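# Hang each coloured roll between its matching pair of arms

## Task

For every roll, suspend it between the two arms that share its colour so that both ends of its spring-loaded spindle sit inside those arms' holes.

## Robot and tools

Robot: two arms, left_arm and right_arm, each with the same five-finger right hand (the hands are not mirror images; every hand number and axis means the same on both). Base positions in the scene frame: left_arm (+0.001, +0.524, +0.170) m, right_arm (+0.086, -0.602, +0.170) m, each turned slightly about z.

Frames. The scene frame has its origin at table-top height midway between the bases, +x out over the table, +z up, left_arm on the +y side (not tied to image sides). Fixed cameras and the table use it. Reported hand positions, orientations (quat_wxyz), velocities and Hand targets are in each arm's own base frame. Offsets you command are along the axes of that arm's current Hand target. The hand point sits 0.05 m in front of the palm and 0.15 m out from the wrist face; its +z runs along the straight fingers, +y out of the palm, +x across the palm away from the thumb. Fingertips reach about 0.06-0.07 m past it along +z and lie 0.06 m behind it along -y. A bracket on the little-finger side sticks out and can collide; the wrist can hang lower than the point and hit the table first.

The 28-number row (values in [-1, 1]), one list covering both arms: left_arm dx, dy, dz, rx, ry, rz; left hand little, ring, middle, index, thumb_bend, thumb_turn, force_limit, speed; then the same 14 for right_arm. The six pose numbers are an offset, not a pose: measured from the Hand target as it was when the action or move began, 1.0 = 0.6 m for dx-dz and 180 degrees for the rotation vector rx-rz. All zeros re-requests the current Hand target. Finger and thumb_bend: +1 straight/open, -1 curled. thumb_turn: +1 beside the palm, -1 across in front of it (needed to grip objects roughly 0.035-0.065 m thick, or handles down to 0.025 m). force_limit: -1 about 0 N to +1 about 10 N at the fingertip (15 N for both thumb motors). speed: near zero at -1, full at +0.48 and above; use about -0.94 or lower for a gentle close. There is no 'keep' value: to leave a hand alone, resend the last eight hand numbers you sent it (or, if none yet, its hand_measured six plus hand_force_limit and hand_speed).

Tools:
- execute_actions(actions, cameras): actions is a list of actions; each action is up to 15 rows of 28 numbers, one row per 1/30 s step, the last row held if fewer than 15. Every row in an action counts from that action's starting Hand target, so sending the same offset in a later action moves further. Images come back only with an empty actions list or when cameras names them (["all"], a list of names, or []).
- move(target, speed, blend, stop_force, zero, blocking, cameras): straight-line paths for both arms toward one 28-number row or a list of up to 15 rows; each row is an offset from the Hand targets at the move's start, not from the previous row. speed in m/s, 0.002-3.2, default 0.25 (turning capped at twice that in rad/s), one value or one per target. blend in metres rounds corners in a list; 0 stops at each. stop_force (N, 4-120, shared by both arms) ends an arm's path when its wrist sensor feels that much push against its motion; use it slowly for touching down, omit it when backing away from a contact, and do not rely on it while the hand rotates. zero (default true) re-zeroes the sensor before the move. blocking=false returns early but cannot be combined with stop_force. Paths neither avoid obstacles nor the other arm; keep paths away from an arm's own base.
- wait(seconds 0-10), stop() (brakes a running move), zoom_image(camera, region [x0, y0, x1, y1] in pixels, max 504 each way), show_instructions() (reference images), zero_wrist_force(arm), finished_scene(scene = current scene number; irreversible).
Cameras: cam_head_left, cam_head_right, cam_high, cam_left_wrist, cam_right_wrist, all 504x504.

Reading results: Hand target is the last commanded pose after clipping (orientation is limited to within 32 degrees of the measured one each step); the actual hand often rests a little short, and a new command is needed to close that gap. Joint positions, torques, Wrist force/torque (in the hand's own axes, plus a peak line), and per-motor hand_measured, hand_stopped_by (moving, target, force, stalled, fault) and hand_load_n (positive means pushed open; near 0 after a grip is lost). The move: line reports done, off_target, moving, held or fault, with limits=paced (pose clipped) or limits=held (steps withheld, e.g. by the inter-arm clearance check).

Avoid: net force near 150 N or joint torques at their limits (elbow 136, wrist joints 49.1 N m) which stop the arm 10 s; overheating from holding loads or pushing toward unreachable poses; the two arms or hands touching or squeezing each other; dropping or knocking the rolls, especially off the table; releasing a part while it moves; fast swings and hard impacts, since stiff arms fault even slightly past a firm contact.

Each tool is called after "Emit:" as a command line: name --argument value for each argument, lists and objects as JSON in quotes; but a table of rows of numbers goes row by row, as --pt "numbers of a row", without its own name.

Reference images:

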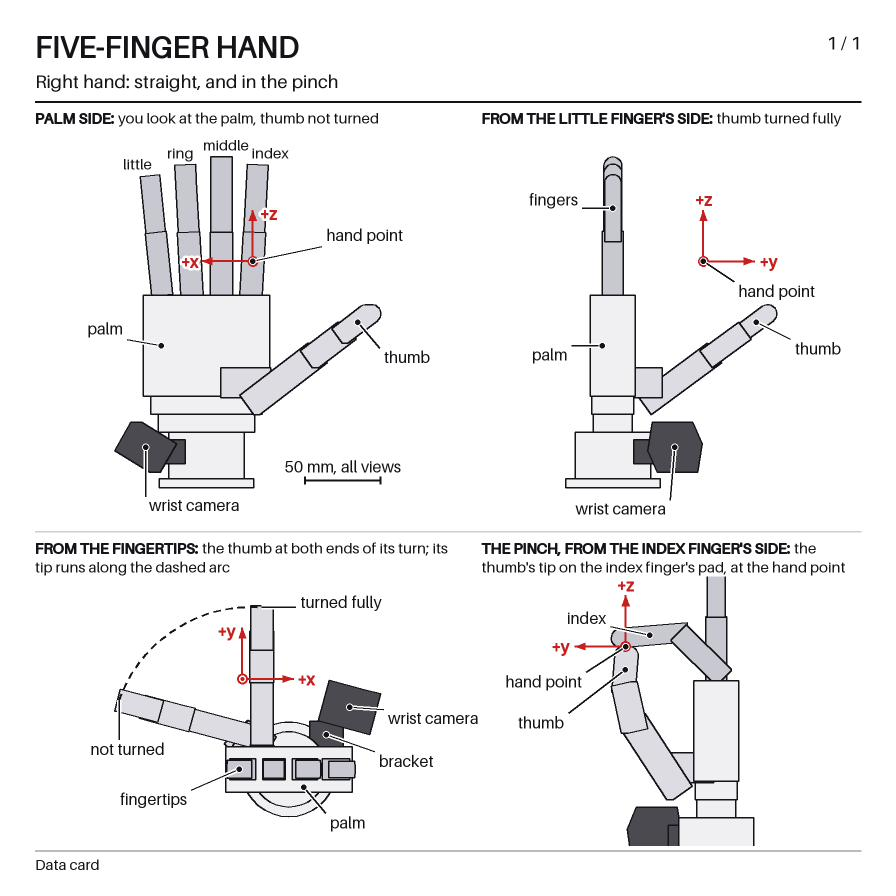

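## Session

Emit:
execute_actions --actions '[]' --cameras '["all"]'

Scene clock: 0.00 s.
left_arm: end_effector_position=(-0.1460, +0.5297, +0.4881) hand_measured=(+1.000, +1.000, +1.000, +1.000, +1.000, +1.000) hand_load_n=(+0.0, +0.0, +0.0, +0.0, +0.0, +0.0) hand_stopped_by=(target, target, target, target, target, target) hand_force_limit=0.00 hand_speed=-0.80 end_effector_quat_wxyz=(+0.040, +0.716, -0.688, +0.110) | right_arm: end_effector_position=(+0.0385, -0.5524, +0.6030) hand_measured=(+1.000, +1.000, +1.000, +1.000, +1.000, +1.000) hand_load_n=(+0.0, +0.0, +0.0, +0.0, +0.0, +0.0) hand_stopped_by=(target, target, target, target, target, target) hand_force_limit=0.00 hand_speed=-0.80 end_effector_quat_wxyz=(+0.007, +0.755, +0.656, -0.005)
Joint positions: left_arm=[1.459 -1.423 1.511 1.681 1.696 -1.709] | right_arm=[-1.953 -1.518 1.38 1.694 1.563 -1.813]
Joint velocities: within noise
Joint torques (N m): no reading
Wrist force (N): no reading
Wrist torque (N m): no reading
Wrist force, peak (N): no reading
Hand target: left_arm -0.1460, +0.5297, +0.4881; +0.040, +0.716, -0.688, +0.110 | right_arm +0.0385, -0.5524, +0.6030; +0.007, +0.755, +0.656, -0.005

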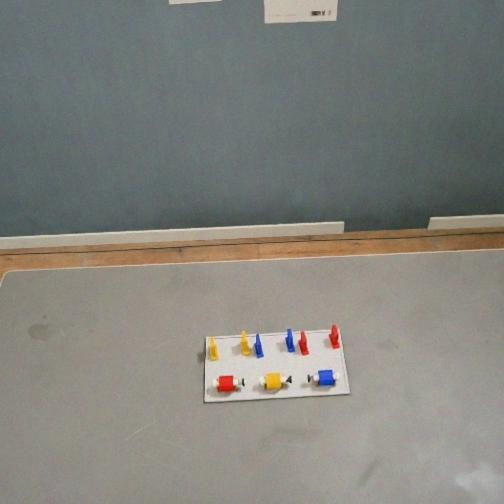

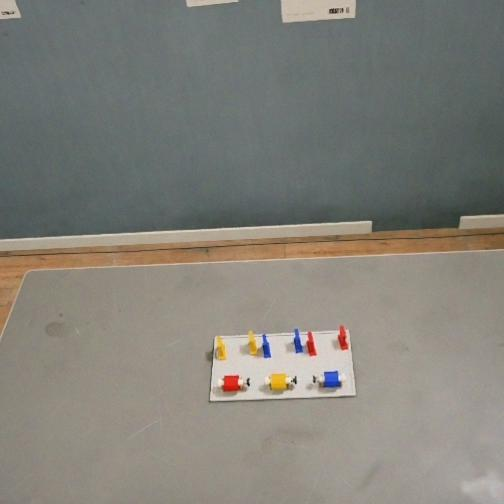

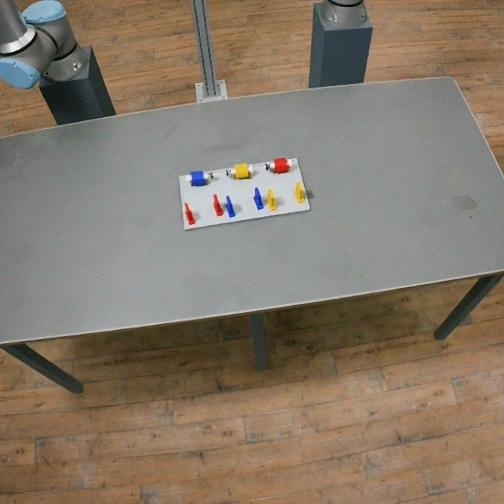

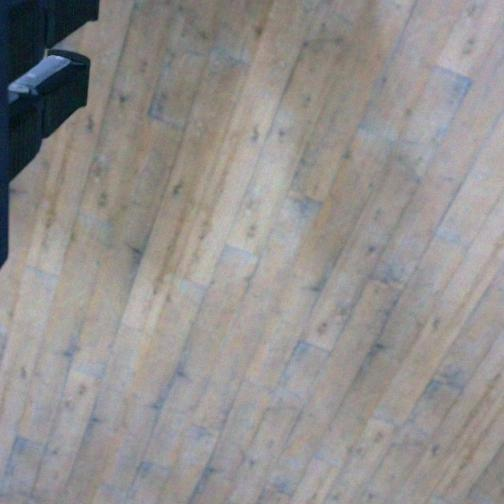

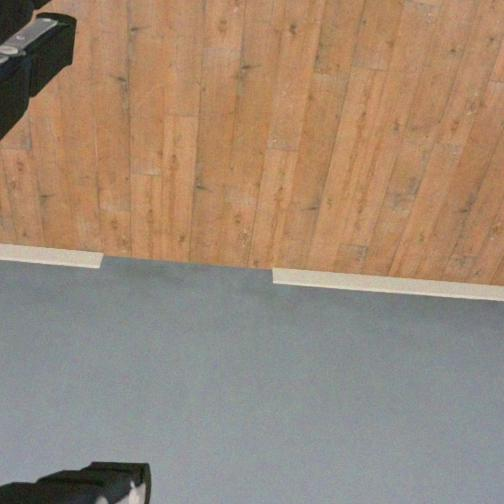

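Emit:
zoom_image --camera "cam_head_left" --region '[195, 310, 355, 410]'

Emit:
zoom_image --camera "cam_head_right" --region '[195, 310, 365, 410]'

Emit:
zoom_image --camera "cam_high" --region '[165, 140, 325, 240]'

Scaled by 3.150 from the camera's 504x504 image, which has a finer 720x720 frame.

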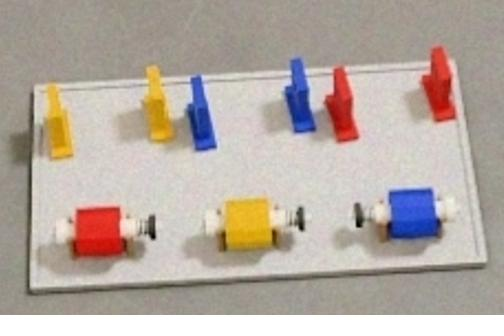

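Scaled by 2.965 from the camera's 504x504 image, which has a finer 720x720 frame.

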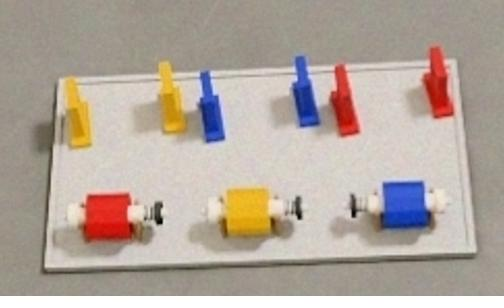

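Scaled by 3.150 from the camera's 504x504 image, which has a finer 720x720 frame.

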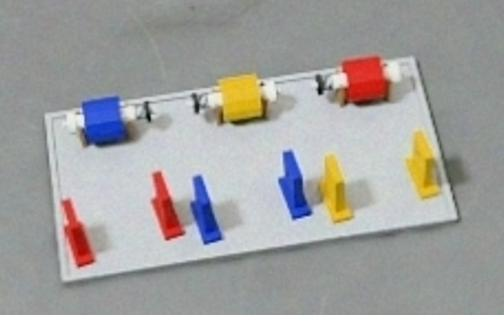

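Emit:
move --target '[0,0,0,0,0,0,1,1,1,1,1,1,0,-0.8, 0.444,0.714,0.167,0,0,-0.05,1,1,1,1,1,1,0,-0.8]' --speed 0.4

Scene clock: 95.87 s.
left_arm: end_effector_position=(-0.1460, +0.5297, +0.4881) hand_measured=(+1.000, +1.000, +1.000, +1.000, +1.000, +1.000) hand_load_n=(+0.0, +0.0, +0.0, +0.0, +0.0, +0.0) hand_stopped_by=(target, target, target, target, target, target) hand_force_limit=0.00 hand_speed=-0.80 end_effector_quat_wxyz=(+0.040, +0.716, -0.688, +0.110) | right_arm: end_effector_position=(+0.5001, -0.3504, +0.5001) hand_measured=(+1.000, +1.000, +1.000, +1.000, +1.000, +1.000) hand_load_n=(+0.0, +0.0, +0.0, +0.0, +0.0, +0.0) hand_stopped_by=(target, target, target, target, target, target) hand_force_limit=0.00 hand_speed=-0.80 end_effector_quat_wxyz=(+0.006, +0.701, +0.713, -0.006)
Joint positions: left_arm=[1.459 -1.423 1.511 1.681 1.696 -1.709] | right_arm=[-0.952 -1.471 1.51 1.518 1.579 -0.968]
Joint torques (N m): left_arm=[4.25 -48.2 -35.49 4.39 -0.63 0.28] | right_arm=[17.09 -44.47 -30.24 5.66 -0.46 2.69]
Wrist force (N): left_arm=[-0.3 -0.2 -0.7] | right_arm=[0.1 -0.4 0.4]
Wrist torque (N m): left_arm=[0.01 0.07 -0.03] | right_arm=[0.00 -0.03 0.34]
Wrist force, peak (N): left_arm=[-0.7 -0.6 -0.4] | right_arm=[-1.1 -2.6 -0.7]
Hand target: left_arm -0.1460, +0.5297, +0.4881; +0.040, +0.716, -0.688, +0.110 | right_arm +0.5002, -0.3504, +0.5000; +0.006, +0.701, +0.713, -0.005
Off the commanded pose: left_arm 0.000 m, 0 deg | right_arm 0.000 m, 0 deg.
move: done

Emit:
move --target '[0,0,0,0,0,0,1,1,1,1,1,1,0,-0.8, 0.98,0.17,0.2,0,0,0,1,1,1,1,1,1,0,-0.8]' --speed 0.4

Emit:
move --target '[0,0,0,0,0,0,1,1,1,1,1,1,0,-0.8, 0.98,0.0,0.28,0,0,0,1,1,1,1,1,1,0,-0.8]' --speed 0.4 --cameras '["all"]'

Scene clock: 107.13 s.
left_arm: end_effector_position=(-0.1460, +0.5297, +0.4881) hand_measured=(+1.000, +1.000, +1.000, +1.000, +1.000, +1.000) hand_load_n=(+0.0, +0.0, +0.0, +0.0, +0.0, +0.0) hand_stopped_by=(target, target, target, target, target, target) hand_force_limit=0.00 hand_speed=-0.80 end_effector_quat_wxyz=(+0.040, +0.716, -0.688, +0.110) | right_arm: end_effector_position=(+0.5926, +0.2371, +0.3704) hand_measured=(+1.000, +1.000, +1.000, +1.000, +1.000, +1.000) hand_load_n=(+0.0, +0.0, +0.0, +0.0, +0.0, +0.0) hand_stopped_by=(target, target, target, target, target, target) hand_force_limit=0.00 hand_speed=-0.80 end_effector_quat_wxyz=(+0.006, +0.701, +0.713, -0.005)
Joint positions: left_arm=[1.459 -1.423 1.511 1.681 1.696 -1.709] | right_arm=[0.176 -1.346 1.595 1.323 1.588 0.159]
Joint torques (N m): left_arm=[2.19 -49.25 -36.45 3.96 -0.47 0.17] | right_arm=[17.15 -51.05 -34.38 5.77 0.09 3]
Wrist force (N): left_arm=[-0.4 -0.7 -0.1] | right_arm=[0.7 -0.1 0.8]
Wrist torque (N m): left_arm=[-0.10 0.07 -0.04] | right_arm=[-0.02 -0.09 0.39]
Wrist force, peak (N): left_arm=[0.0 -0.1 -0.9] | right_arm=[3.7 0.6 1.4]
Hand target: left_arm -0.1460, +0.5297, +0.4881; +0.040, +0.716, -0.688, +0.110 | right_arm +0.5926, +0.2372, +0.3703; +0.006, +0.701, +0.713, -0.005
Off the commanded pose: left_arm 0.000 m, 0 deg | right_arm 0.000 m, 0 deg.
move: done

Scene clock: 109.27 s.
left_arm: end_effector_position=(-0.1460, +0.5297, +0.4881) hand_measured=(+1.000, +1.000, +1.000, +1.000, +1.000, +1.000) hand_load_n=(+0.0, +0.0, +0.0, -0.5, +0.0, +0.0) hand_stopped_by=(target, target, target, target, target, target) hand_force_limit=0.00 hand_speed=-0.80 end_effector_quat_wxyz=(+0.040, +0.716, -0.688, +0.110) | right_arm: end_effector_position=(+0.5831, +0.8222, +0.1925) hand_measured=(+1.000, +1.000, +1.000, +1.000, +1.000, +1.000) hand_load_n=(+0.0, +0.0, +0.0, +0.0, +0.0, +0.0) hand_stopped_by=(target, target, target, target, target, target) hand_force_limit=0.00 hand_speed=-0.80 end_effector_quat_wxyz=(+0.006, +0.701, +0.713, -0.005)
Joint positions: left_arm=[1.459 -1.423 1.511 1.681 1.696 -1.709] | right_arm=[0.849 -0.504 0.538 1.549 1.583 0.832]
Joint torques (N m): left_arm=[1.94 -50.15 -35.53 4.3 -0.22 0.1] | right_arm=[-10.67 -112.71 -49.36 5.71 3.19 -3.11]
Wrist force (N): left_arm=[-0.2 -0.2 -0.3] | right_arm=[0.1 0.0 0.3]
Wrist torque (N m): left_arm=[-0.01 0.04 -0.01] | right_arm=[-0.03 -0.04 0.19]
Wrist force, peak (N): left_arm=[-0.2 -0.6 -0.8] | right_arm=[2.9 -0.7 1.2]
Hand target: left_arm -0.1460, +0.5297, +0.4881; +0.040, +0.716, -0.688, +0.110 | right_arm +0.5832, +0.8222, +0.1925; +0.006, +0.701, +0.713, -0.005
Off the commanded pose: left_arm 0.000 m, 0 deg | right_arm 0.000 m, 0 deg.
move: done
camera_calibration:
cam_right_wrist: T_world_to_cam=[[0.968743, 0.247939, -0.00796732, -0.765147], [0.197397, -0.751019, 0.630083, 0.366497], [0.150239, -0.611961, -0.776487, 0.675988], [0, 0, 0, 1]] pos_world=[0.567325, 0.878635, 0.287876]

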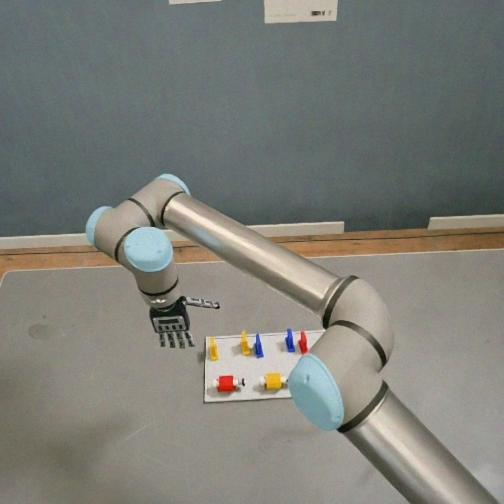

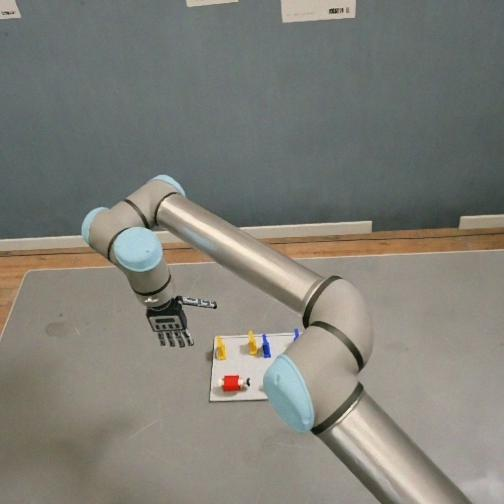

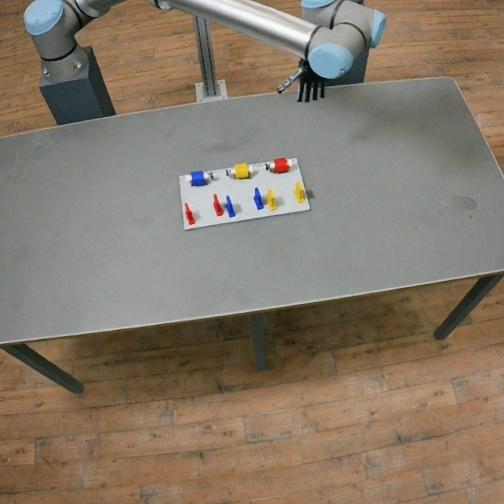

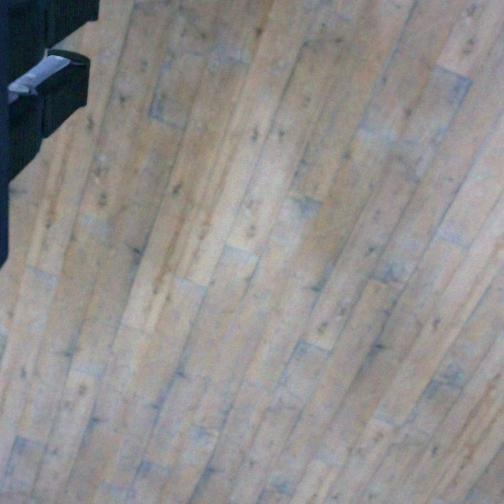

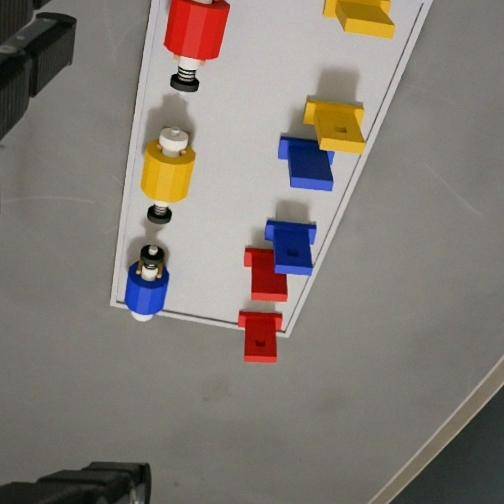

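Emit:
zoom_image --camera "cam_right_wrist" --region '[220, 80, 400, 260]'

Emit:
zoom_image --camera "cam_right_wrist" --region '[100, 90, 320, 310]'

Emit:
zoom_image --camera "cam_right_wrist" --region '[220, 200, 380, 360]'

Emit:
zoom_image --camera "cam_right_wrist" --region '[130, 0, 300, 170]'

Scaled by 2.800 from the camera's 504x504 image, which has a finer 720x720 frame.

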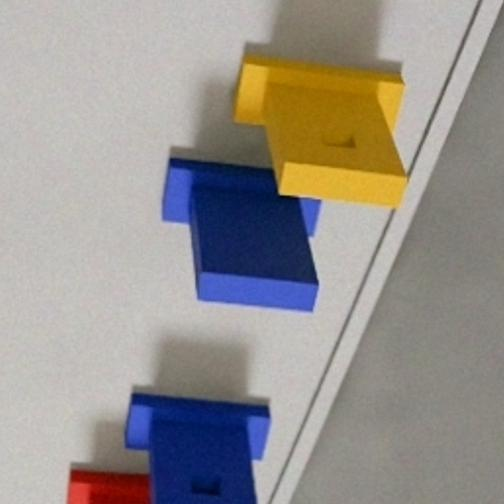

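Scaled by 2.291 from the camera's 504x504 image, which has a finer 720x720 frame.

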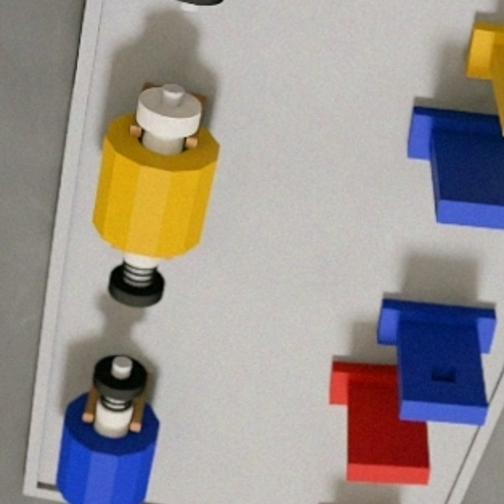

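Scaled by 3.150 from the camera's 504x504 image, which has a finer 720x720 frame.

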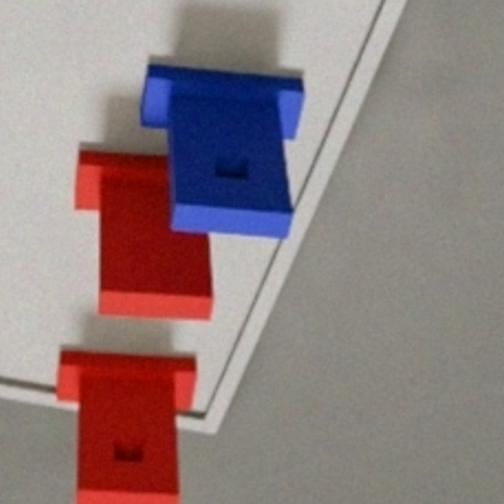

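Scaled by 2.965 from the camera's 504x504 image, which has a finer 720x720 frame.

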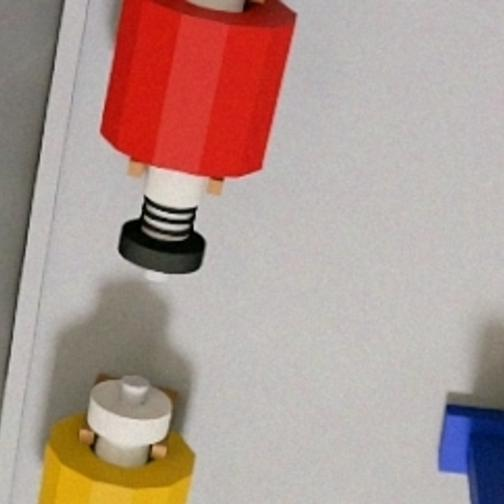

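Emit:
move --target '[0,0,0,0,0,0,1,1,1,1,1,1,0,-0.8, -0.957,-0.154,-0.33,0,0,-0.5,1,1,1,1,1,1,0,-0.8]' --speed 0.4

Emit:
move --target '[0,0,0,0,0,0,1,1,1,1,1,1,0,-0.8, 0,0,0,0,0,-0.49,1,1,1,1,1,1,0,-0.8]' --speed 0.5

Scene clock: 245.30 s.
left_arm: end_effector_position=(-0.1460, +0.5297, +0.4881) hand_measured=(+1.000, +1.000, +1.000, +1.000, +1.000, +1.000) hand_load_n=(+0.0, +0.0, +0.0, +0.0, +0.0, +0.0) hand_stopped_by=(target, target, target, target, target, target) hand_force_limit=0.00 hand_speed=-0.80 end_effector_quat_wxyz=(+0.040, +0.716, -0.688, +0.110) | right_arm: end_effector_position=(+0.4999, +0.2500, +0.3999) hand_measured=(+1.000, +1.000, +1.000, +1.000, +1.000, +1.000) hand_load_n=(+0.0, +0.0, +0.0, +0.0, +0.0, +0.0) hand_stopped_by=(target, target, target, target, target, target) hand_force_limit=0.00 hand_speed=-0.80 end_effector_quat_wxyz=(+0.001, -0.008, +1.000, -0.008)
Joint positions: left_arm=[1.459 -1.423 1.511 1.681 1.696 -1.709] | right_arm=[0.041 -1.507 1.725 1.351 1.587 -1.546]
Joint torques (N m): left_arm=[3.42 -51 -35.19 4.4 -0.6 0.33] | right_arm=[-17.82 -49.8 -49.61 3.55 2.92 -3.46]
Wrist force (N): left_arm=[-0.4 -0.3 -0.2] | right_arm=[0.7 -0.3 0.7]
Wrist torque (N m): left_arm=[-0.03 0.06 -0.03] | right_arm=[-0.01 -0.11 0.23]
Wrist force, peak (N): left_arm=[-0.9 -0.4 -0.7] | right_arm=[0.7 -2.8 -0.1]
Hand target: left_arm -0.1460, +0.5297, +0.4881; +0.040, +0.716, -0.688, +0.110 | right_arm +0.5000, +0.2499, +0.4000; +0.001, -0.008, +1.000, -0.008
Off the commanded pose: left_arm 0.000 m, 0 deg | right_arm 0.000 m, 0 deg.
move: done

Scene clock: 247.43 s.
left_arm: end_effector_position=(-0.1460, +0.5297, +0.4881) hand_measured=(+1.000, +1.000, +1.000, +1.000, +1.000, +1.000) hand_load_n=(+0.0, +0.0, -0.5, +0.0, +0.0, +0.0) hand_stopped_by=(target, target, target, target, target, target) hand_force_limit=0.00 hand_speed=-0.80 end_effector_quat_wxyz=(+0.040, +0.716, -0.688, +0.110) | right_arm: end_effector_position=(+0.5000, +0.2501, +0.4000) hand_measured=(+1.000, +1.000, +1.000, +1.000, +1.000, +1.000) hand_load_n=(+0.0, +0.0, +0.0, +0.0, +0.0, +0.0) hand_stopped_by=(target, target, target, target, target, target) hand_force_limit=0.00 hand_speed=-0.80 end_effector_quat_wxyz=(+0.005, +0.702, -0.712, +0.006)
Joint positions: left_arm=[1.459 -1.423 1.511 1.681 1.696 -1.709] | right_arm=[0.086 -1.348 1.543 1.376 1.588 -3.041]
Joint torques (N m): left_arm=[2.76 -47.39 -35.51 4.36 -0.56 0.31] | right_arm=[-18.18 -75.04 -28.9 3.91 0.06 -2.71]
Wrist force (N): left_arm=[-0.3 -0.5 -0.3] | right_arm=[0.5 -0.7 0.5]
Wrist torque (N m): left_arm=[-0.06 0.05 -0.03] | right_arm=[-0.06 -0.05 0.04]
Wrist force, peak (N): left_arm=[-0.5 0.0 -0.8] | right_arm=[1.3 -0.1 0.0]
Hand target: left_arm -0.1460, +0.5297, +0.4881; +0.040, +0.716, -0.688, +0.110 | right_arm +0.5000, +0.2499, +0.4000; +0.005, +0.702, -0.712, +0.006
Off the commanded pose: left_arm 0.000 m, 0 deg | right_arm 0.000 m, 0 deg.
move: done

Emit:
move --target '[0,0,0,0,0,0,1,1,1,1,1,1,0,-0.8, -0.178,0.058,0.464,0.25,0,0,1,1,1,1,1,1,0,-0.8]' --speed 0.4 --cameras '["cam_right_wrist","cam_head_left"]'

Scene clock: 261.30 s.
left_arm: end_effector_position=(-0.1460, +0.5297, +0.4881) hand_measured=(+1.000, +1.000, +1.000, +1.000, +1.000, +1.000) hand_load_n=(+0.0, +0.0, +0.0, +0.0, +0.0, +0.0) hand_stopped_by=(target, target, target, target, target, target) hand_force_limit=0.00 hand_speed=-0.80 end_effector_quat_wxyz=(+0.040, +0.716, -0.688, +0.110) | right_arm: end_effector_position=(+0.4673, +0.3526, +0.1199) hand_measured=(+1.000, +1.000, +1.000, +1.000, +1.000, +1.000) hand_load_n=(+0.0, +0.0, +0.0, +0.0, -0.5, -0.5) hand_stopped_by=(target, target, target, target, target, target) hand_force_limit=0.00 hand_speed=-0.80 end_effector_quat_wxyz=(-0.264, +0.650, -0.656, +0.279)
Joint positions: left_arm=[1.459 -1.423 1.511 1.681 1.696 -1.709] | right_arm=[0.407 -1.462 2.138 0.157 1.877 -2.845]
Joint torques (N m): left_arm=[3.01 -50.1 -36.03 4.38 -0.49 0.27] | right_arm=[1.72 -48.02 -23.32 0.2 1.84 -3.1]
Wrist force (N): left_arm=[-0.2 -0.2 -0.6] | right_arm=[0.3 -0.6 0.4]
Wrist torque (N m): left_arm=[0.00 0.05 -0.02] | right_arm=[0.11 -0.15 0.24]
Wrist force, peak (N): left_arm=[-0.4 -0.3 -0.9] | right_arm=[-0.4 2.0 1.5]
Hand target: left_arm -0.1460, +0.5297, +0.4881; +0.040, +0.716, -0.688, +0.110 | right_arm +0.4672, +0.3526, +0.1198; -0.264, +0.650, -0.656, +0.279
Off the commanded pose: left_arm 0.000 m, 0 deg | right_arm 0.000 m, 0 deg.
move: done
camera_calibration:
cam_right_wrist: T_world_to_cam=[[-0.68646, -0.233184, -0.688765, 0.487654], [-0.55668, 0.777923, 0.291449, -0.0636632], [0.467845, 0.58349, -0.663823, -0.233872], [0, 0, 0, 1]] pos_world=[0.408731, 0.2997, 0.199184]
Images, in order (width x height): cam_head_left 504x504, cam_right_wrist 504x504.

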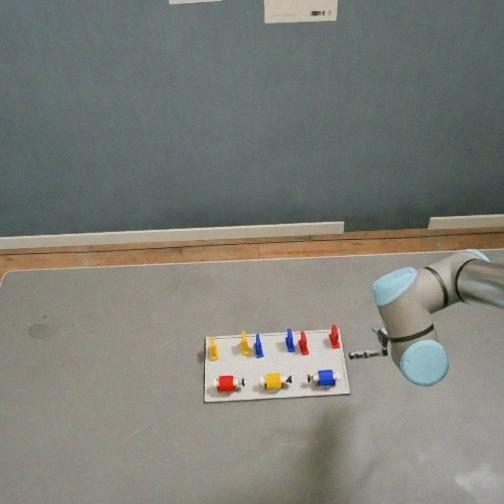

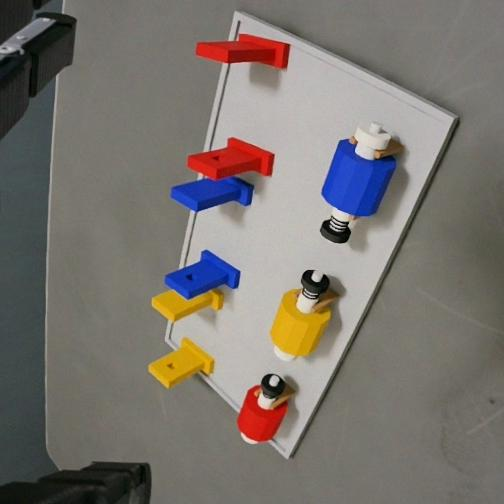

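Emit:
zoom_image --camera "cam_right_wrist" --region '[140, 120, 300, 280]'

Emit:
zoom_image --camera "cam_right_wrist" --region '[140, 240, 300, 400]'

Emit:
zoom_image --camera "cam_right_wrist" --region '[290, 100, 450, 260]'

Emit:
zoom_image --camera "cam_right_wrist" --region '[220, 260, 360, 460]'

Scaled by 3.150 from the camera's 504x504 image, which has a finer 720x720 frame.

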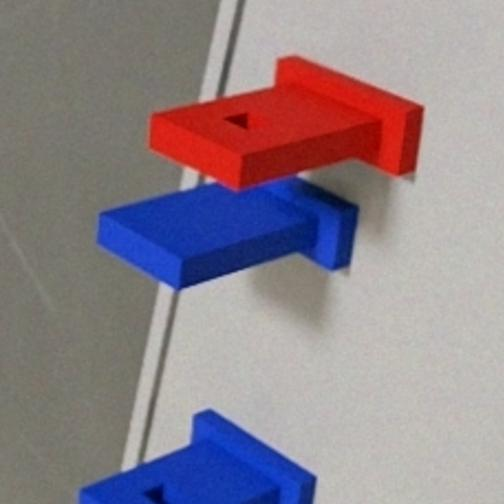

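Scaled by 3.150 from the camera's 504x504 image, which has a finer 720x720 frame.

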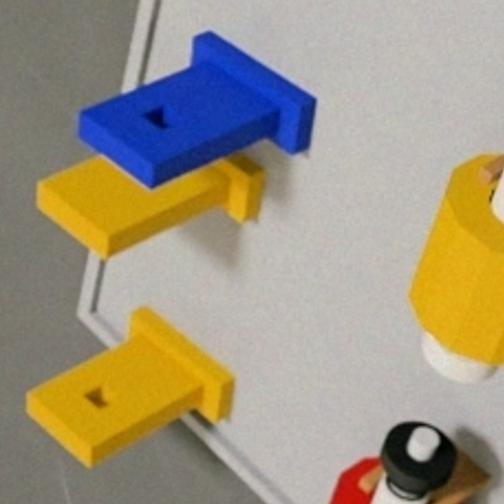

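Scaled by 3.150 from the camera's 504x504 image, which has a finer 720x720 frame.

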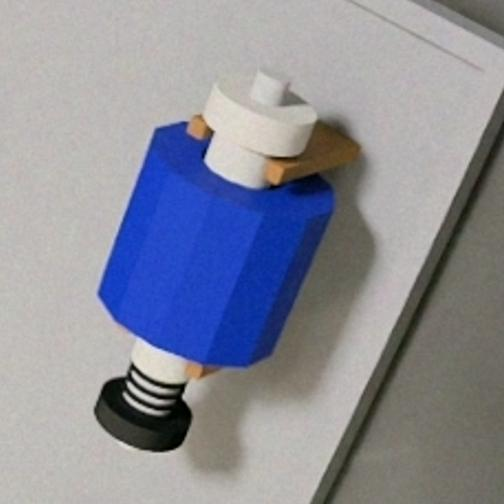

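Scaled by 2.520 from the camera's 504x504 image, which has a finer 720x720 frame.

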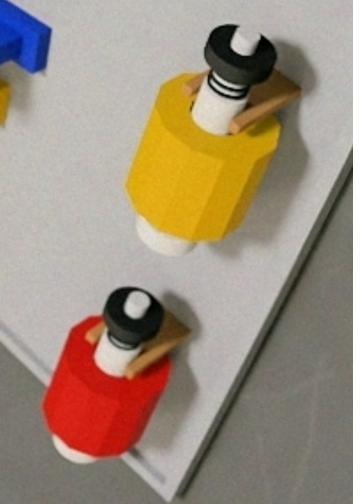

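Emit:
move --target '[0,0,0,0,0,0,1,1,1,1,1,1,0,-0.8, -0.2527,-0.0193,0.3282,0,0,0,1,1,1,1,1,1,0,-0.8]' --speed 0.3 --cameras '["cam_right_wrist","cam_head_left"]'

Scene clock: 322.70 s.
left_arm: end_effector_position=(-0.1460, +0.5297, +0.4881) hand_measured=(+1.000, +1.000, +1.000, +1.000, +1.000, +1.000) hand_load_n=(+0.0, +0.0, +0.0, +0.0, +0.0, +0.0) hand_stopped_by=(target, target, target, target, target, target) hand_force_limit=0.00 hand_speed=-0.80 end_effector_quat_wxyz=(+0.040, +0.716, -0.688, +0.110) | right_arm: end_effector_position=(+0.6168, +0.4998, -0.0135) hand_measured=(+1.000, +1.000, +1.000, +1.000, +1.000, +1.000) hand_load_n=(+0.0, +0.0, +0.0, +0.0, +0.0, -0.5) hand_stopped_by=(target, target, target, target, target, target) hand_force_limit=0.00 hand_speed=-0.80 end_effector_quat_wxyz=(-0.264, +0.650, -0.656, +0.279)
Joint positions: left_arm=[1.459 -1.423 1.511 1.681 1.696 -1.709] | right_arm=[0.527 -1.003 1.782 0.087 1.956 -2.75]
Joint torques (N m): left_arm=[3.45 -49.89 -35.69 4.38 -0.47 0.41] | right_arm=[-18.52 -71.58 -38.19 0.15 -1.12 -3.24]
Wrist force (N): left_arm=[-0.6 -0.4 -0.6] | right_arm=[0.2 -0.8 0.3]
Wrist torque (N m): left_arm=[-0.03 0.11 -0.05] | right_arm=[0.12 -0.11 0.12]
Wrist force, peak (N): left_arm=[-0.3 -0.7 -0.7] | right_arm=[-1.3 -0.6 2.9]
Hand target: left_arm -0.1460, +0.5297, +0.4881; +0.040, +0.716, -0.688, +0.110 | right_arm +0.6170, +0.4998, -0.0135; -0.264, +0.650, -0.656, +0.279
Off the commanded pose: left_arm 0.000 m, 0 deg | right_arm 0.000 m, 0 deg.
move: done
camera_calibration:
cam_right_wrist: T_world_to_cam=[[-0.686562, -0.233412, -0.688587, 0.532938], [-0.556716, 0.777921, 0.291386, -0.0560745], [0.467653, 0.583402, -0.664035, -0.478031], [0, 0, 0, 1]] pos_world=[0.55823, 0.4469, 0.0658838]
Images, in order (width x height): cam_head_left 504x504, cam_right_wrist 504x504.

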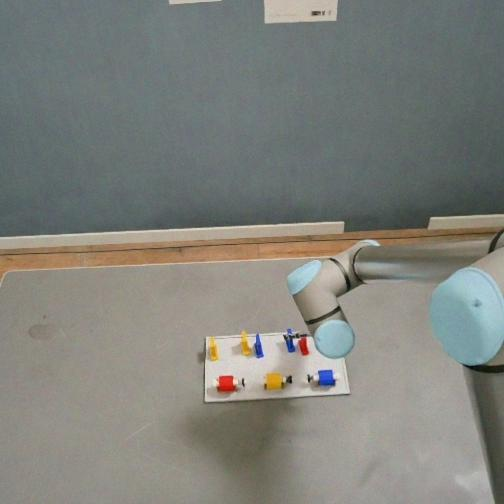

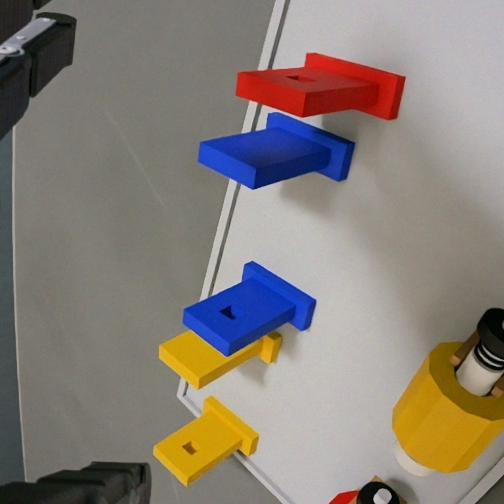

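Emit:
zoom_image --camera "cam_right_wrist" --region '[150, 240, 330, 420]'

Emit:
zoom_image --camera "cam_right_wrist" --region '[190, 40, 420, 200]'

Emit:
zoom_image --camera "cam_right_wrist" --region '[150, 370, 280, 500]'

Emit:
zoom_image --camera "cam_right_wrist" --region '[370, 290, 504, 504]'

Scaled by 2.800 from the camera's 504x504 image, which has a finer 720x720 frame.

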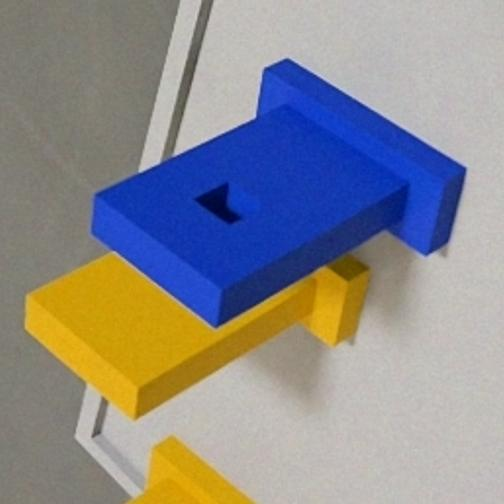

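Scaled by 2.191 from the camera's 504x504 image, which has a finer 720x720 frame.

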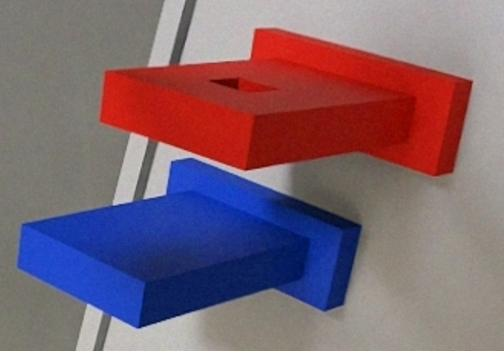

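Scaled by 3.877 from the camera's 504x504 image, which has a finer 720x720 frame.

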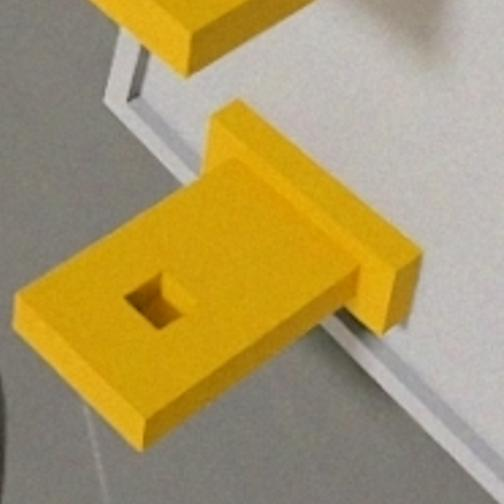

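Scaled by 2.355 from the camera's 504x504 image, which has a finer 720x720 frame.

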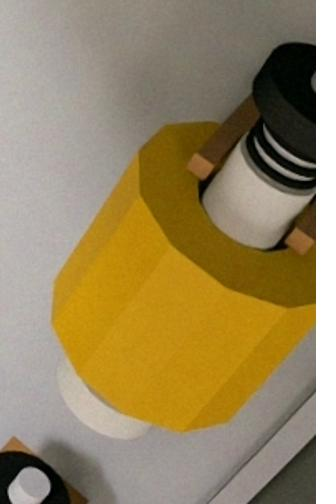

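Emit:
move --target '[0,0,0,0,0,0,1,1,1,1,1,1,0,-0.8, -0.1973,0.0723,-0.062,0.0002,-0.0146,-0.0072,1,1,0.4,0.4,1,-1,0,0]' --speed 0.2 --cameras '["cam_right_wrist","cam_head_left","cam_head_right"]'

Scene clock: 371.07 s.
left_arm: end_effector_position=(-0.1460, +0.5297, +0.4881) hand_measured=(+1.000, +1.000, +1.000, +1.000, +1.000, +1.000) hand_load_n=(+0.0, +0.0, +0.0, +0.0, +0.0, +0.0) hand_stopped_by=(target, target, target, target, target, target) hand_force_limit=0.00 hand_speed=-0.80 end_effector_quat_wxyz=(+0.040, +0.716, -0.688, +0.110) | right_arm: end_effector_position=(+0.5619, +0.6189, -0.0200) hand_measured=(+1.000, +1.000, +0.400, +0.400, +1.000, -1.000) hand_load_n=(+0.0, +0.0, +0.0, +0.0, +0.0, +0.0) hand_stopped_by=(target, target, target, target, target, target) hand_force_limit=0.00 hand_speed=0.00 end_effector_quat_wxyz=(-0.276, +0.664, -0.642, +0.267)
Joint positions: left_arm=[1.459 -1.423 1.511 1.681 1.696 -1.709] | right_arm=[0.706 -0.928 1.668 0.164 2.028 -2.63]
Joint torques (N m): left_arm=[4.14 -50.48 -35.59 4.1 -0.45 0.63] | right_arm=[-3.56 -99.62 -19.32 0.98 -1.2 -3.12]
Wrist force (N): left_arm=[-0.2 -0.1 -0.2] | right_arm=[0.4 -0.7 0.1]
Wrist torque (N m): left_arm=[0.00 0.03 -0.01] | right_arm=[0.25 -0.17 0.35]
Wrist force, peak (N): left_arm=[-0.3 -0.6 -0.8] | right_arm=[1.8 -1.7 1.3]
Hand target: left_arm -0.1460, +0.5297, +0.4881; +0.040, +0.716, -0.688, +0.110 | right_arm +0.5618, +0.6189, -0.0200; -0.276, +0.664, -0.642, +0.267
Off the commanded pose: left_arm 0.000 m, 0 deg | right_arm 0.000 m, 0 deg.
move: done
camera_calibration:
cam_right_wrist: T_world_to_cam=[[-0.674667, -0.25499, -0.692679, 0.525088], [-0.593574, 0.745234, 0.303802, -0.136213], [0.438741, 0.616122, -0.65414, -0.529917], [0, 0, 0, 1]] pos_world=[0.505903, 0.561896, 0.0584596]
Images, in order (width x height): cam_head_left 504x504, cam_head_right 504x504, cam_right_wrist 504x504.

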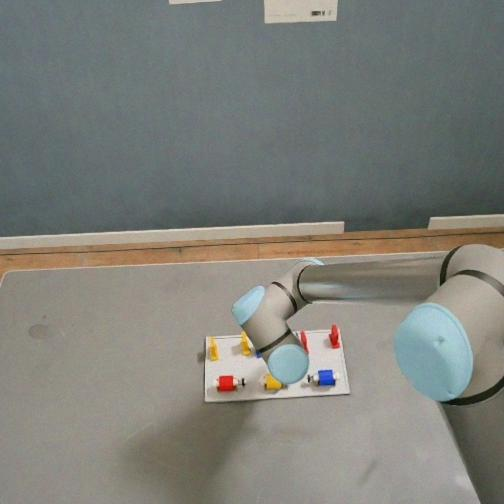

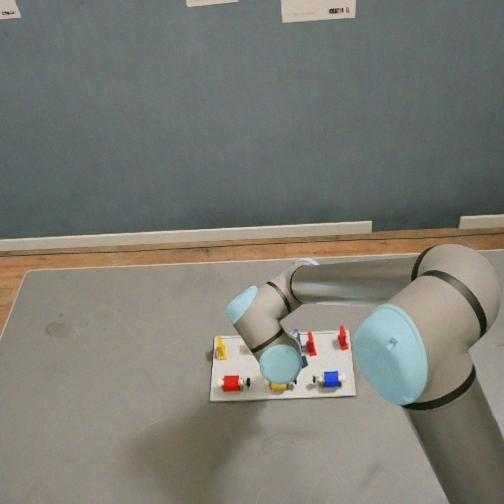

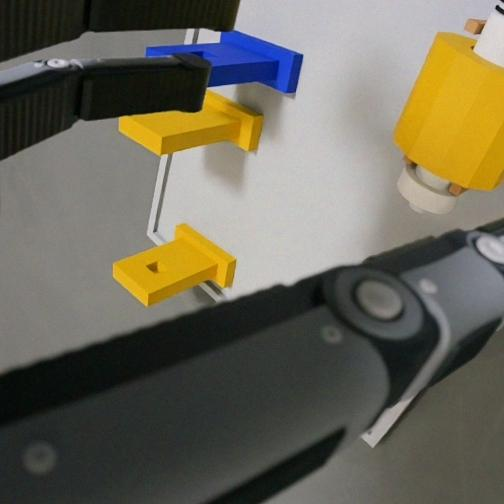

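Emit:
move --target '[0,0,0,0,0,0,1,1,1,1,1,1,0,-0.8, -0.0075,0.0828,0.0824,0,0,0,1,1,0.4,0.4,1,-1,0,0]' --speed 0.1 --stop_force 6 --cameras '["cam_right_wrist","cam_high"]'

Scene clock: 390.67 s.
left_arm: end_effector_position=(-0.1460, +0.5297, +0.4881) hand_measured=(+1.000, +1.000, +1.000, +1.000, +1.000, +1.000) hand_load_n=(+0.0, +0.0, +0.0, +0.0, +0.5, +0.0) hand_stopped_by=(target, target, target, target, target, target) hand_force_limit=0.00 hand_speed=-0.80 end_effector_quat_wxyz=(+0.040, +0.716, -0.688, +0.110) | right_arm: end_effector_position=(+0.5616, +0.6234, -0.0901) hand_measured=(+1.000, +1.000, +0.400, +0.400, +1.000, -1.000) hand_load_n=(+0.0, +0.0, +0.0, +0.0, +0.0, +0.0) hand_stopped_by=(target, target, target, target, target, target) hand_force_limit=0.00 hand_speed=0.00 end_effector_quat_wxyz=(-0.276, +0.664, -0.642, +0.267)
Joint positions: left_arm=[1.459 -1.423 1.511 1.681 1.696 -1.709] | right_arm=[0.711 -0.842 1.674 0.075 2.031 -2.626]
Joint torques (N m): left_arm=[3.66 -48.42 -34.93 4.33 -0.29 0.75] | right_arm=[-6.99 -93.27 -38.19 2.15 1 -1.98]
Wrist force (N): left_arm=[-0.3 -0.3 -0.6] | right_arm=[0.7 -0.8 0.1]
Wrist torque (N m): left_arm=[-0.01 0.06 -0.03] | right_arm=[0.19 -0.21 0.08]
Wrist force, peak (N): left_arm=[-0.4 -0.9 -0.3] | right_arm=[0.8 -1.8 -1.0]
Hand target: left_arm -0.1460, +0.5297, +0.4881; +0.040, +0.716, -0.688, +0.110 | right_arm +0.5616, +0.6234, -0.0901; -0.276, +0.664, -0.642, +0.267
Off the commanded pose: left_arm 0.000 m, 0 deg | right_arm 0.000 m, 0 deg.
move: done
camera_calibration:
cam_right_wrist: T_world_to_cam=[[-0.674597, -0.254999, -0.692744, 0.477513], [-0.593634, 0.745197, 0.303776, -0.118338], [0.438769, 0.616163, -0.654084, -0.578493], [0, 0, 0, 1]] pos_world=[0.505704, 0.566396, -0.0116402]
Images, in order (width x height): cam_high 504x504, cam_right_wrist 504x504.

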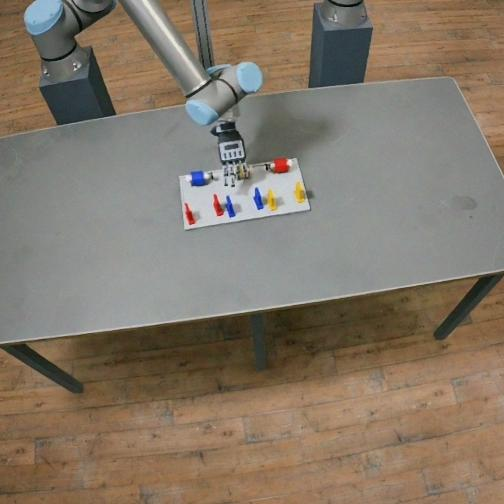

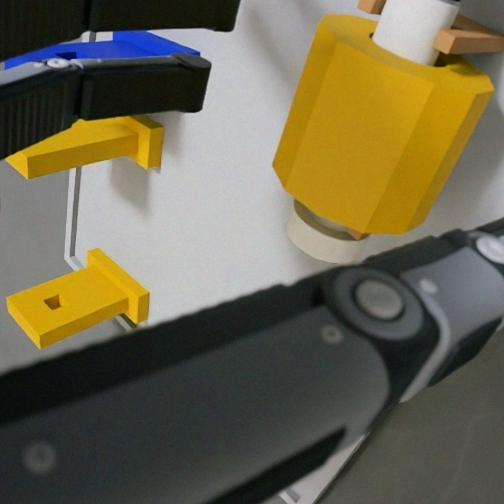

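Emit:
move --target '[0,0,0,0,0,0,1,1,1,1,1,1,0,-0.8, -0.002,0.0437,0.0342,0,0,0,1,1,0.4,0.4,1,-1,0,0]' --speed 0.06 --stop_force 5 --cameras '["cam_right_wrist","cam_high"]'

Scene clock: 457.40 s.
left_arm: end_effector_position=(-0.1460, +0.5297, +0.4881) hand_measured=(+1.000, +1.000, +1.000, +1.000, +1.000, +1.000) hand_load_n=(+0.0, +0.0, +0.0, +0.0, +0.0, +0.0) hand_stopped_by=(target, target, target, target, target, target) hand_force_limit=0.00 hand_speed=-0.80 end_effector_quat_wxyz=(+0.040, +0.716, -0.688, +0.110) | right_arm: end_effector_position=(+0.5576, +0.6244, -0.1231) hand_measured=(+1.000, +1.000, +0.400, +0.400, +1.000, -1.000) hand_load_n=(+0.0, +0.0, +0.0, +0.0, +0.0, +0.0) hand_stopped_by=(target, target, target, target, target, target) hand_force_limit=0.00 hand_speed=0.00 end_effector_quat_wxyz=(-0.276, +0.664, -0.642, +0.267)
Joint positions: left_arm=[1.459 -1.423 1.511 1.681 1.696 -1.709] | right_arm=[0.716 -0.802 1.678 0.032 2.034 -2.621]
Joint torques (N m): left_arm=[2.55 -50.95 -35.29 3.94 -0.62 0.52] | right_arm=[-19.5 -104.75 -35.8 4.46 0.48 -2.77]
Wrist force (N): left_arm=[-0.2 -0.4 0.1] | right_arm=[0.4 -1.1 0.1]
Wrist torque (N m): left_arm=[-0.06 0.03 -0.02] | right_arm=[0.14 -0.13 0.05]
Wrist force, peak (N): left_arm=[-0.3 -0.7 -0.8] | right_arm=[0.3 -1.5 -0.7]
Hand target: left_arm -0.1460, +0.5297, +0.4881; +0.040, +0.716, -0.688, +0.110 | right_arm +0.5576, +0.6244, -0.1231; -0.276, +0.664, -0.642, +0.267
Off the commanded pose: left_arm 0.000 m, 0 deg | right_arm 0.000 m, 0 deg.
move: done
camera_calibration:
cam_right_wrist: T_world_to_cam=[[-0.674627, -0.255041, -0.6927, 0.452275], [-0.593621, 0.745216, 0.303756, -0.111526], [0.438741, 0.616123, -0.65414, -0.598966], [0, 0, 0, 1]] pos_world=[0.501704, 0.567496, -0.0446402]
Images, in order (width x height): cam_high 504x504, cam_right_wrist 504x504.

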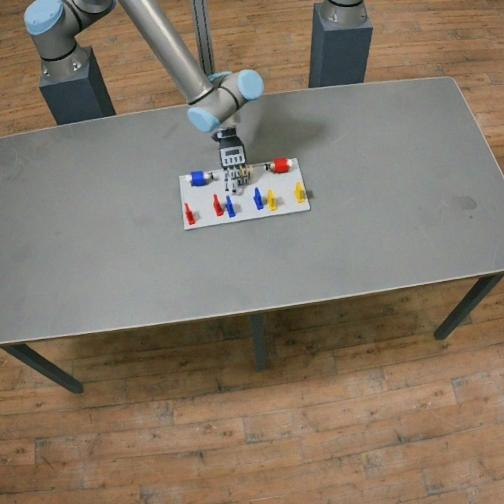

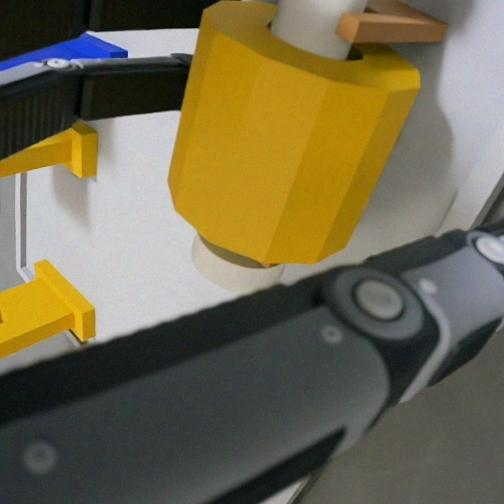

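Emit:
move --target '[0,0,0,0,0,0,1,1,1,1,1,1,0,-0.8, 0,0,0,0,0,0,1,1,0.0,0.0,0.2,-1,-0.7,-0.9]' --cameras '["cam_right_wrist"]'

Scene clock: 473.67 s.
left_arm: end_effector_position=(-0.1460, +0.5297, +0.4881) hand_measured=(+1.000, +1.000, +1.000, +1.000, +1.000, +1.000) hand_load_n=(+0.0, +0.0, +0.0, +0.0, +0.0, +0.0) hand_stopped_by=(target, target, target, target, target, target) hand_force_limit=0.00 hand_speed=-0.80 end_effector_quat_wxyz=(+0.040, +0.716, -0.688, +0.110) | right_arm: end_effector_position=(+0.5577, +0.6244, -0.1231) hand_measured=(+1.000, +1.000, +0.140, +0.150, +0.540, -1.000) hand_load_n=(+0.0, +0.0, +3.0, +1.0, +2.0, +0.5) hand_stopped_by=(target, target, force, force, force, target) hand_force_limit=-0.70 hand_speed=-0.90 end_effector_quat_wxyz=(-0.276, +0.664, -0.642, +0.267)
Joint positions: left_arm=[1.459 -1.423 1.511 1.681 1.696 -1.709] | right_arm=[0.715 -0.802 1.678 0.032 2.034 -2.621]
Joint torques (N m): left_arm=[4.08 -49.3 -35.56 4.02 -0.37 0.81] | right_arm=[6.89 -106.06 -21.58 4.26 0.73 -2.97]
Wrist force (N): left_arm=[0.3 -0.8 -0.3] | right_arm=[0.8 -1.4 1.6]
Wrist torque (N m): left_arm=[-0.10 -0.03 -0.01] | right_arm=[0.20 -0.17 0.06]
Wrist force, peak (N): left_arm=[-0.7 -0.5 -0.5] | right_arm=[0.7 -2.6 2.9]
Hand target: left_arm -0.1460, +0.5297, +0.4881; +0.040, +0.716, -0.688, +0.110 | right_arm +0.5576, +0.6244, -0.1231; -0.276, +0.664, -0.642, +0.267
Off the commanded pose: left_arm 0.000 m, 0 deg | right_arm 0.000 m, 0 deg.
move: done
camera_calibration:
cam_right_wrist: T_world_to_cam=[[-0.674637, -0.254948, -0.692724, 0.452227], [-0.593587, 0.745215, 0.303822, -0.111539], [0.438769, 0.616162, -0.654084, -0.599], [0, 0, 0, 1]] pos_world=[0.501704, 0.567496, -0.0446403]
Images, in order (width x height): cam_right_wrist 504x504.

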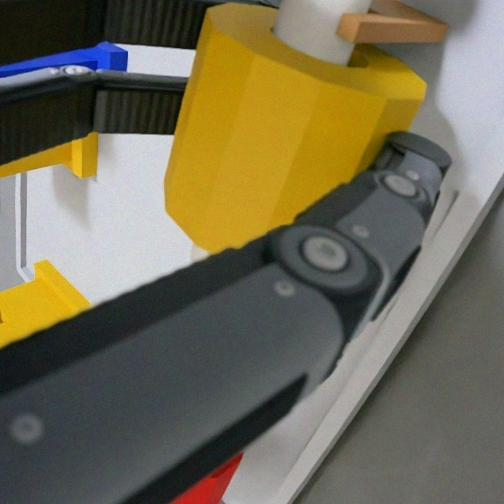

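Emit:
move --target '[0,0,0,0,0,0,1,1,1,1,1,1,0,-0.8, 0,0,0,0,0,0,1,1,-0.1,-0.1,0.3,-1,0.1,-0.9]' --cameras '["cam_right_wrist"]'

Scene clock: 479.43 s.
left_arm: end_effector_position=(-0.1460, +0.5297, +0.4881) hand_measured=(+1.000, +1.000, +1.000, +1.000, +1.000, +1.000) hand_load_n=(+0.0, +0.5, +0.0, +0.0, +0.0, +0.0) hand_stopped_by=(target, target, target, target, target, target) hand_force_limit=0.00 hand_speed=-0.80 end_effector_quat_wxyz=(+0.040, +0.716, -0.688, +0.110) | right_arm: end_effector_position=(+0.5576, +0.6244, -0.1231) hand_measured=(+1.000, +1.000, +0.134, +0.142, +0.526, -1.000) hand_load_n=(+0.0, +0.0, +8.5, +5.5, +9.0, +0.5) hand_stopped_by=(target, target, force, force, force, target) hand_force_limit=0.10 hand_speed=-0.90 end_effector_quat_wxyz=(-0.276, +0.664, -0.642, +0.267)
Joint positions: left_arm=[1.459 -1.423 1.511 1.681 1.696 -1.709] | right_arm=[0.716 -0.802 1.678 0.032 2.034 -2.621]
Joint torques (N m): left_arm=[3.7 -48.4 -35.69 4.03 -0.62 0.98] | right_arm=[20.3 -101.22 -15.82 3.66 0.45 -2.67]
Wrist force (N): left_arm=[-0.4 -0.1 0.0] | right_arm=[0.7 -2.6 3.9]
Wrist torque (N m): left_arm=[-0.01 0.06 -0.02] | right_arm=[0.20 -0.10 0.05]
Wrist force, peak (N): left_arm=[-0.6 -0.8 -0.1] | right_arm=[0.6 -4.0 6.6]
Hand target: left_arm -0.1460, +0.5297, +0.4881; +0.040, +0.716, -0.688, +0.110 | right_arm +0.5576, +0.6244, -0.1231; -0.276, +0.664, -0.642, +0.267
Off the commanded pose: left_arm 0.000 m, 0 deg | right_arm 0.000 m, 0 deg.
move: done
camera_calibration:
cam_right_wrist: T_world_to_cam=[[-0.674667, -0.25499, -0.692679, 0.452267], [-0.593574, 0.745234, 0.303802, -0.111557], [0.438741, 0.616122, -0.65414, -0.598966], [0, 0, 0, 1]] pos_world=[0.501703, 0.567496, -0.0446404]
Images, in order (width x height): cam_right_wrist 504x504.

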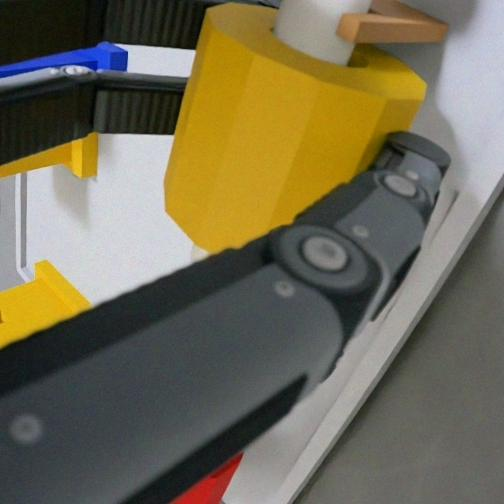

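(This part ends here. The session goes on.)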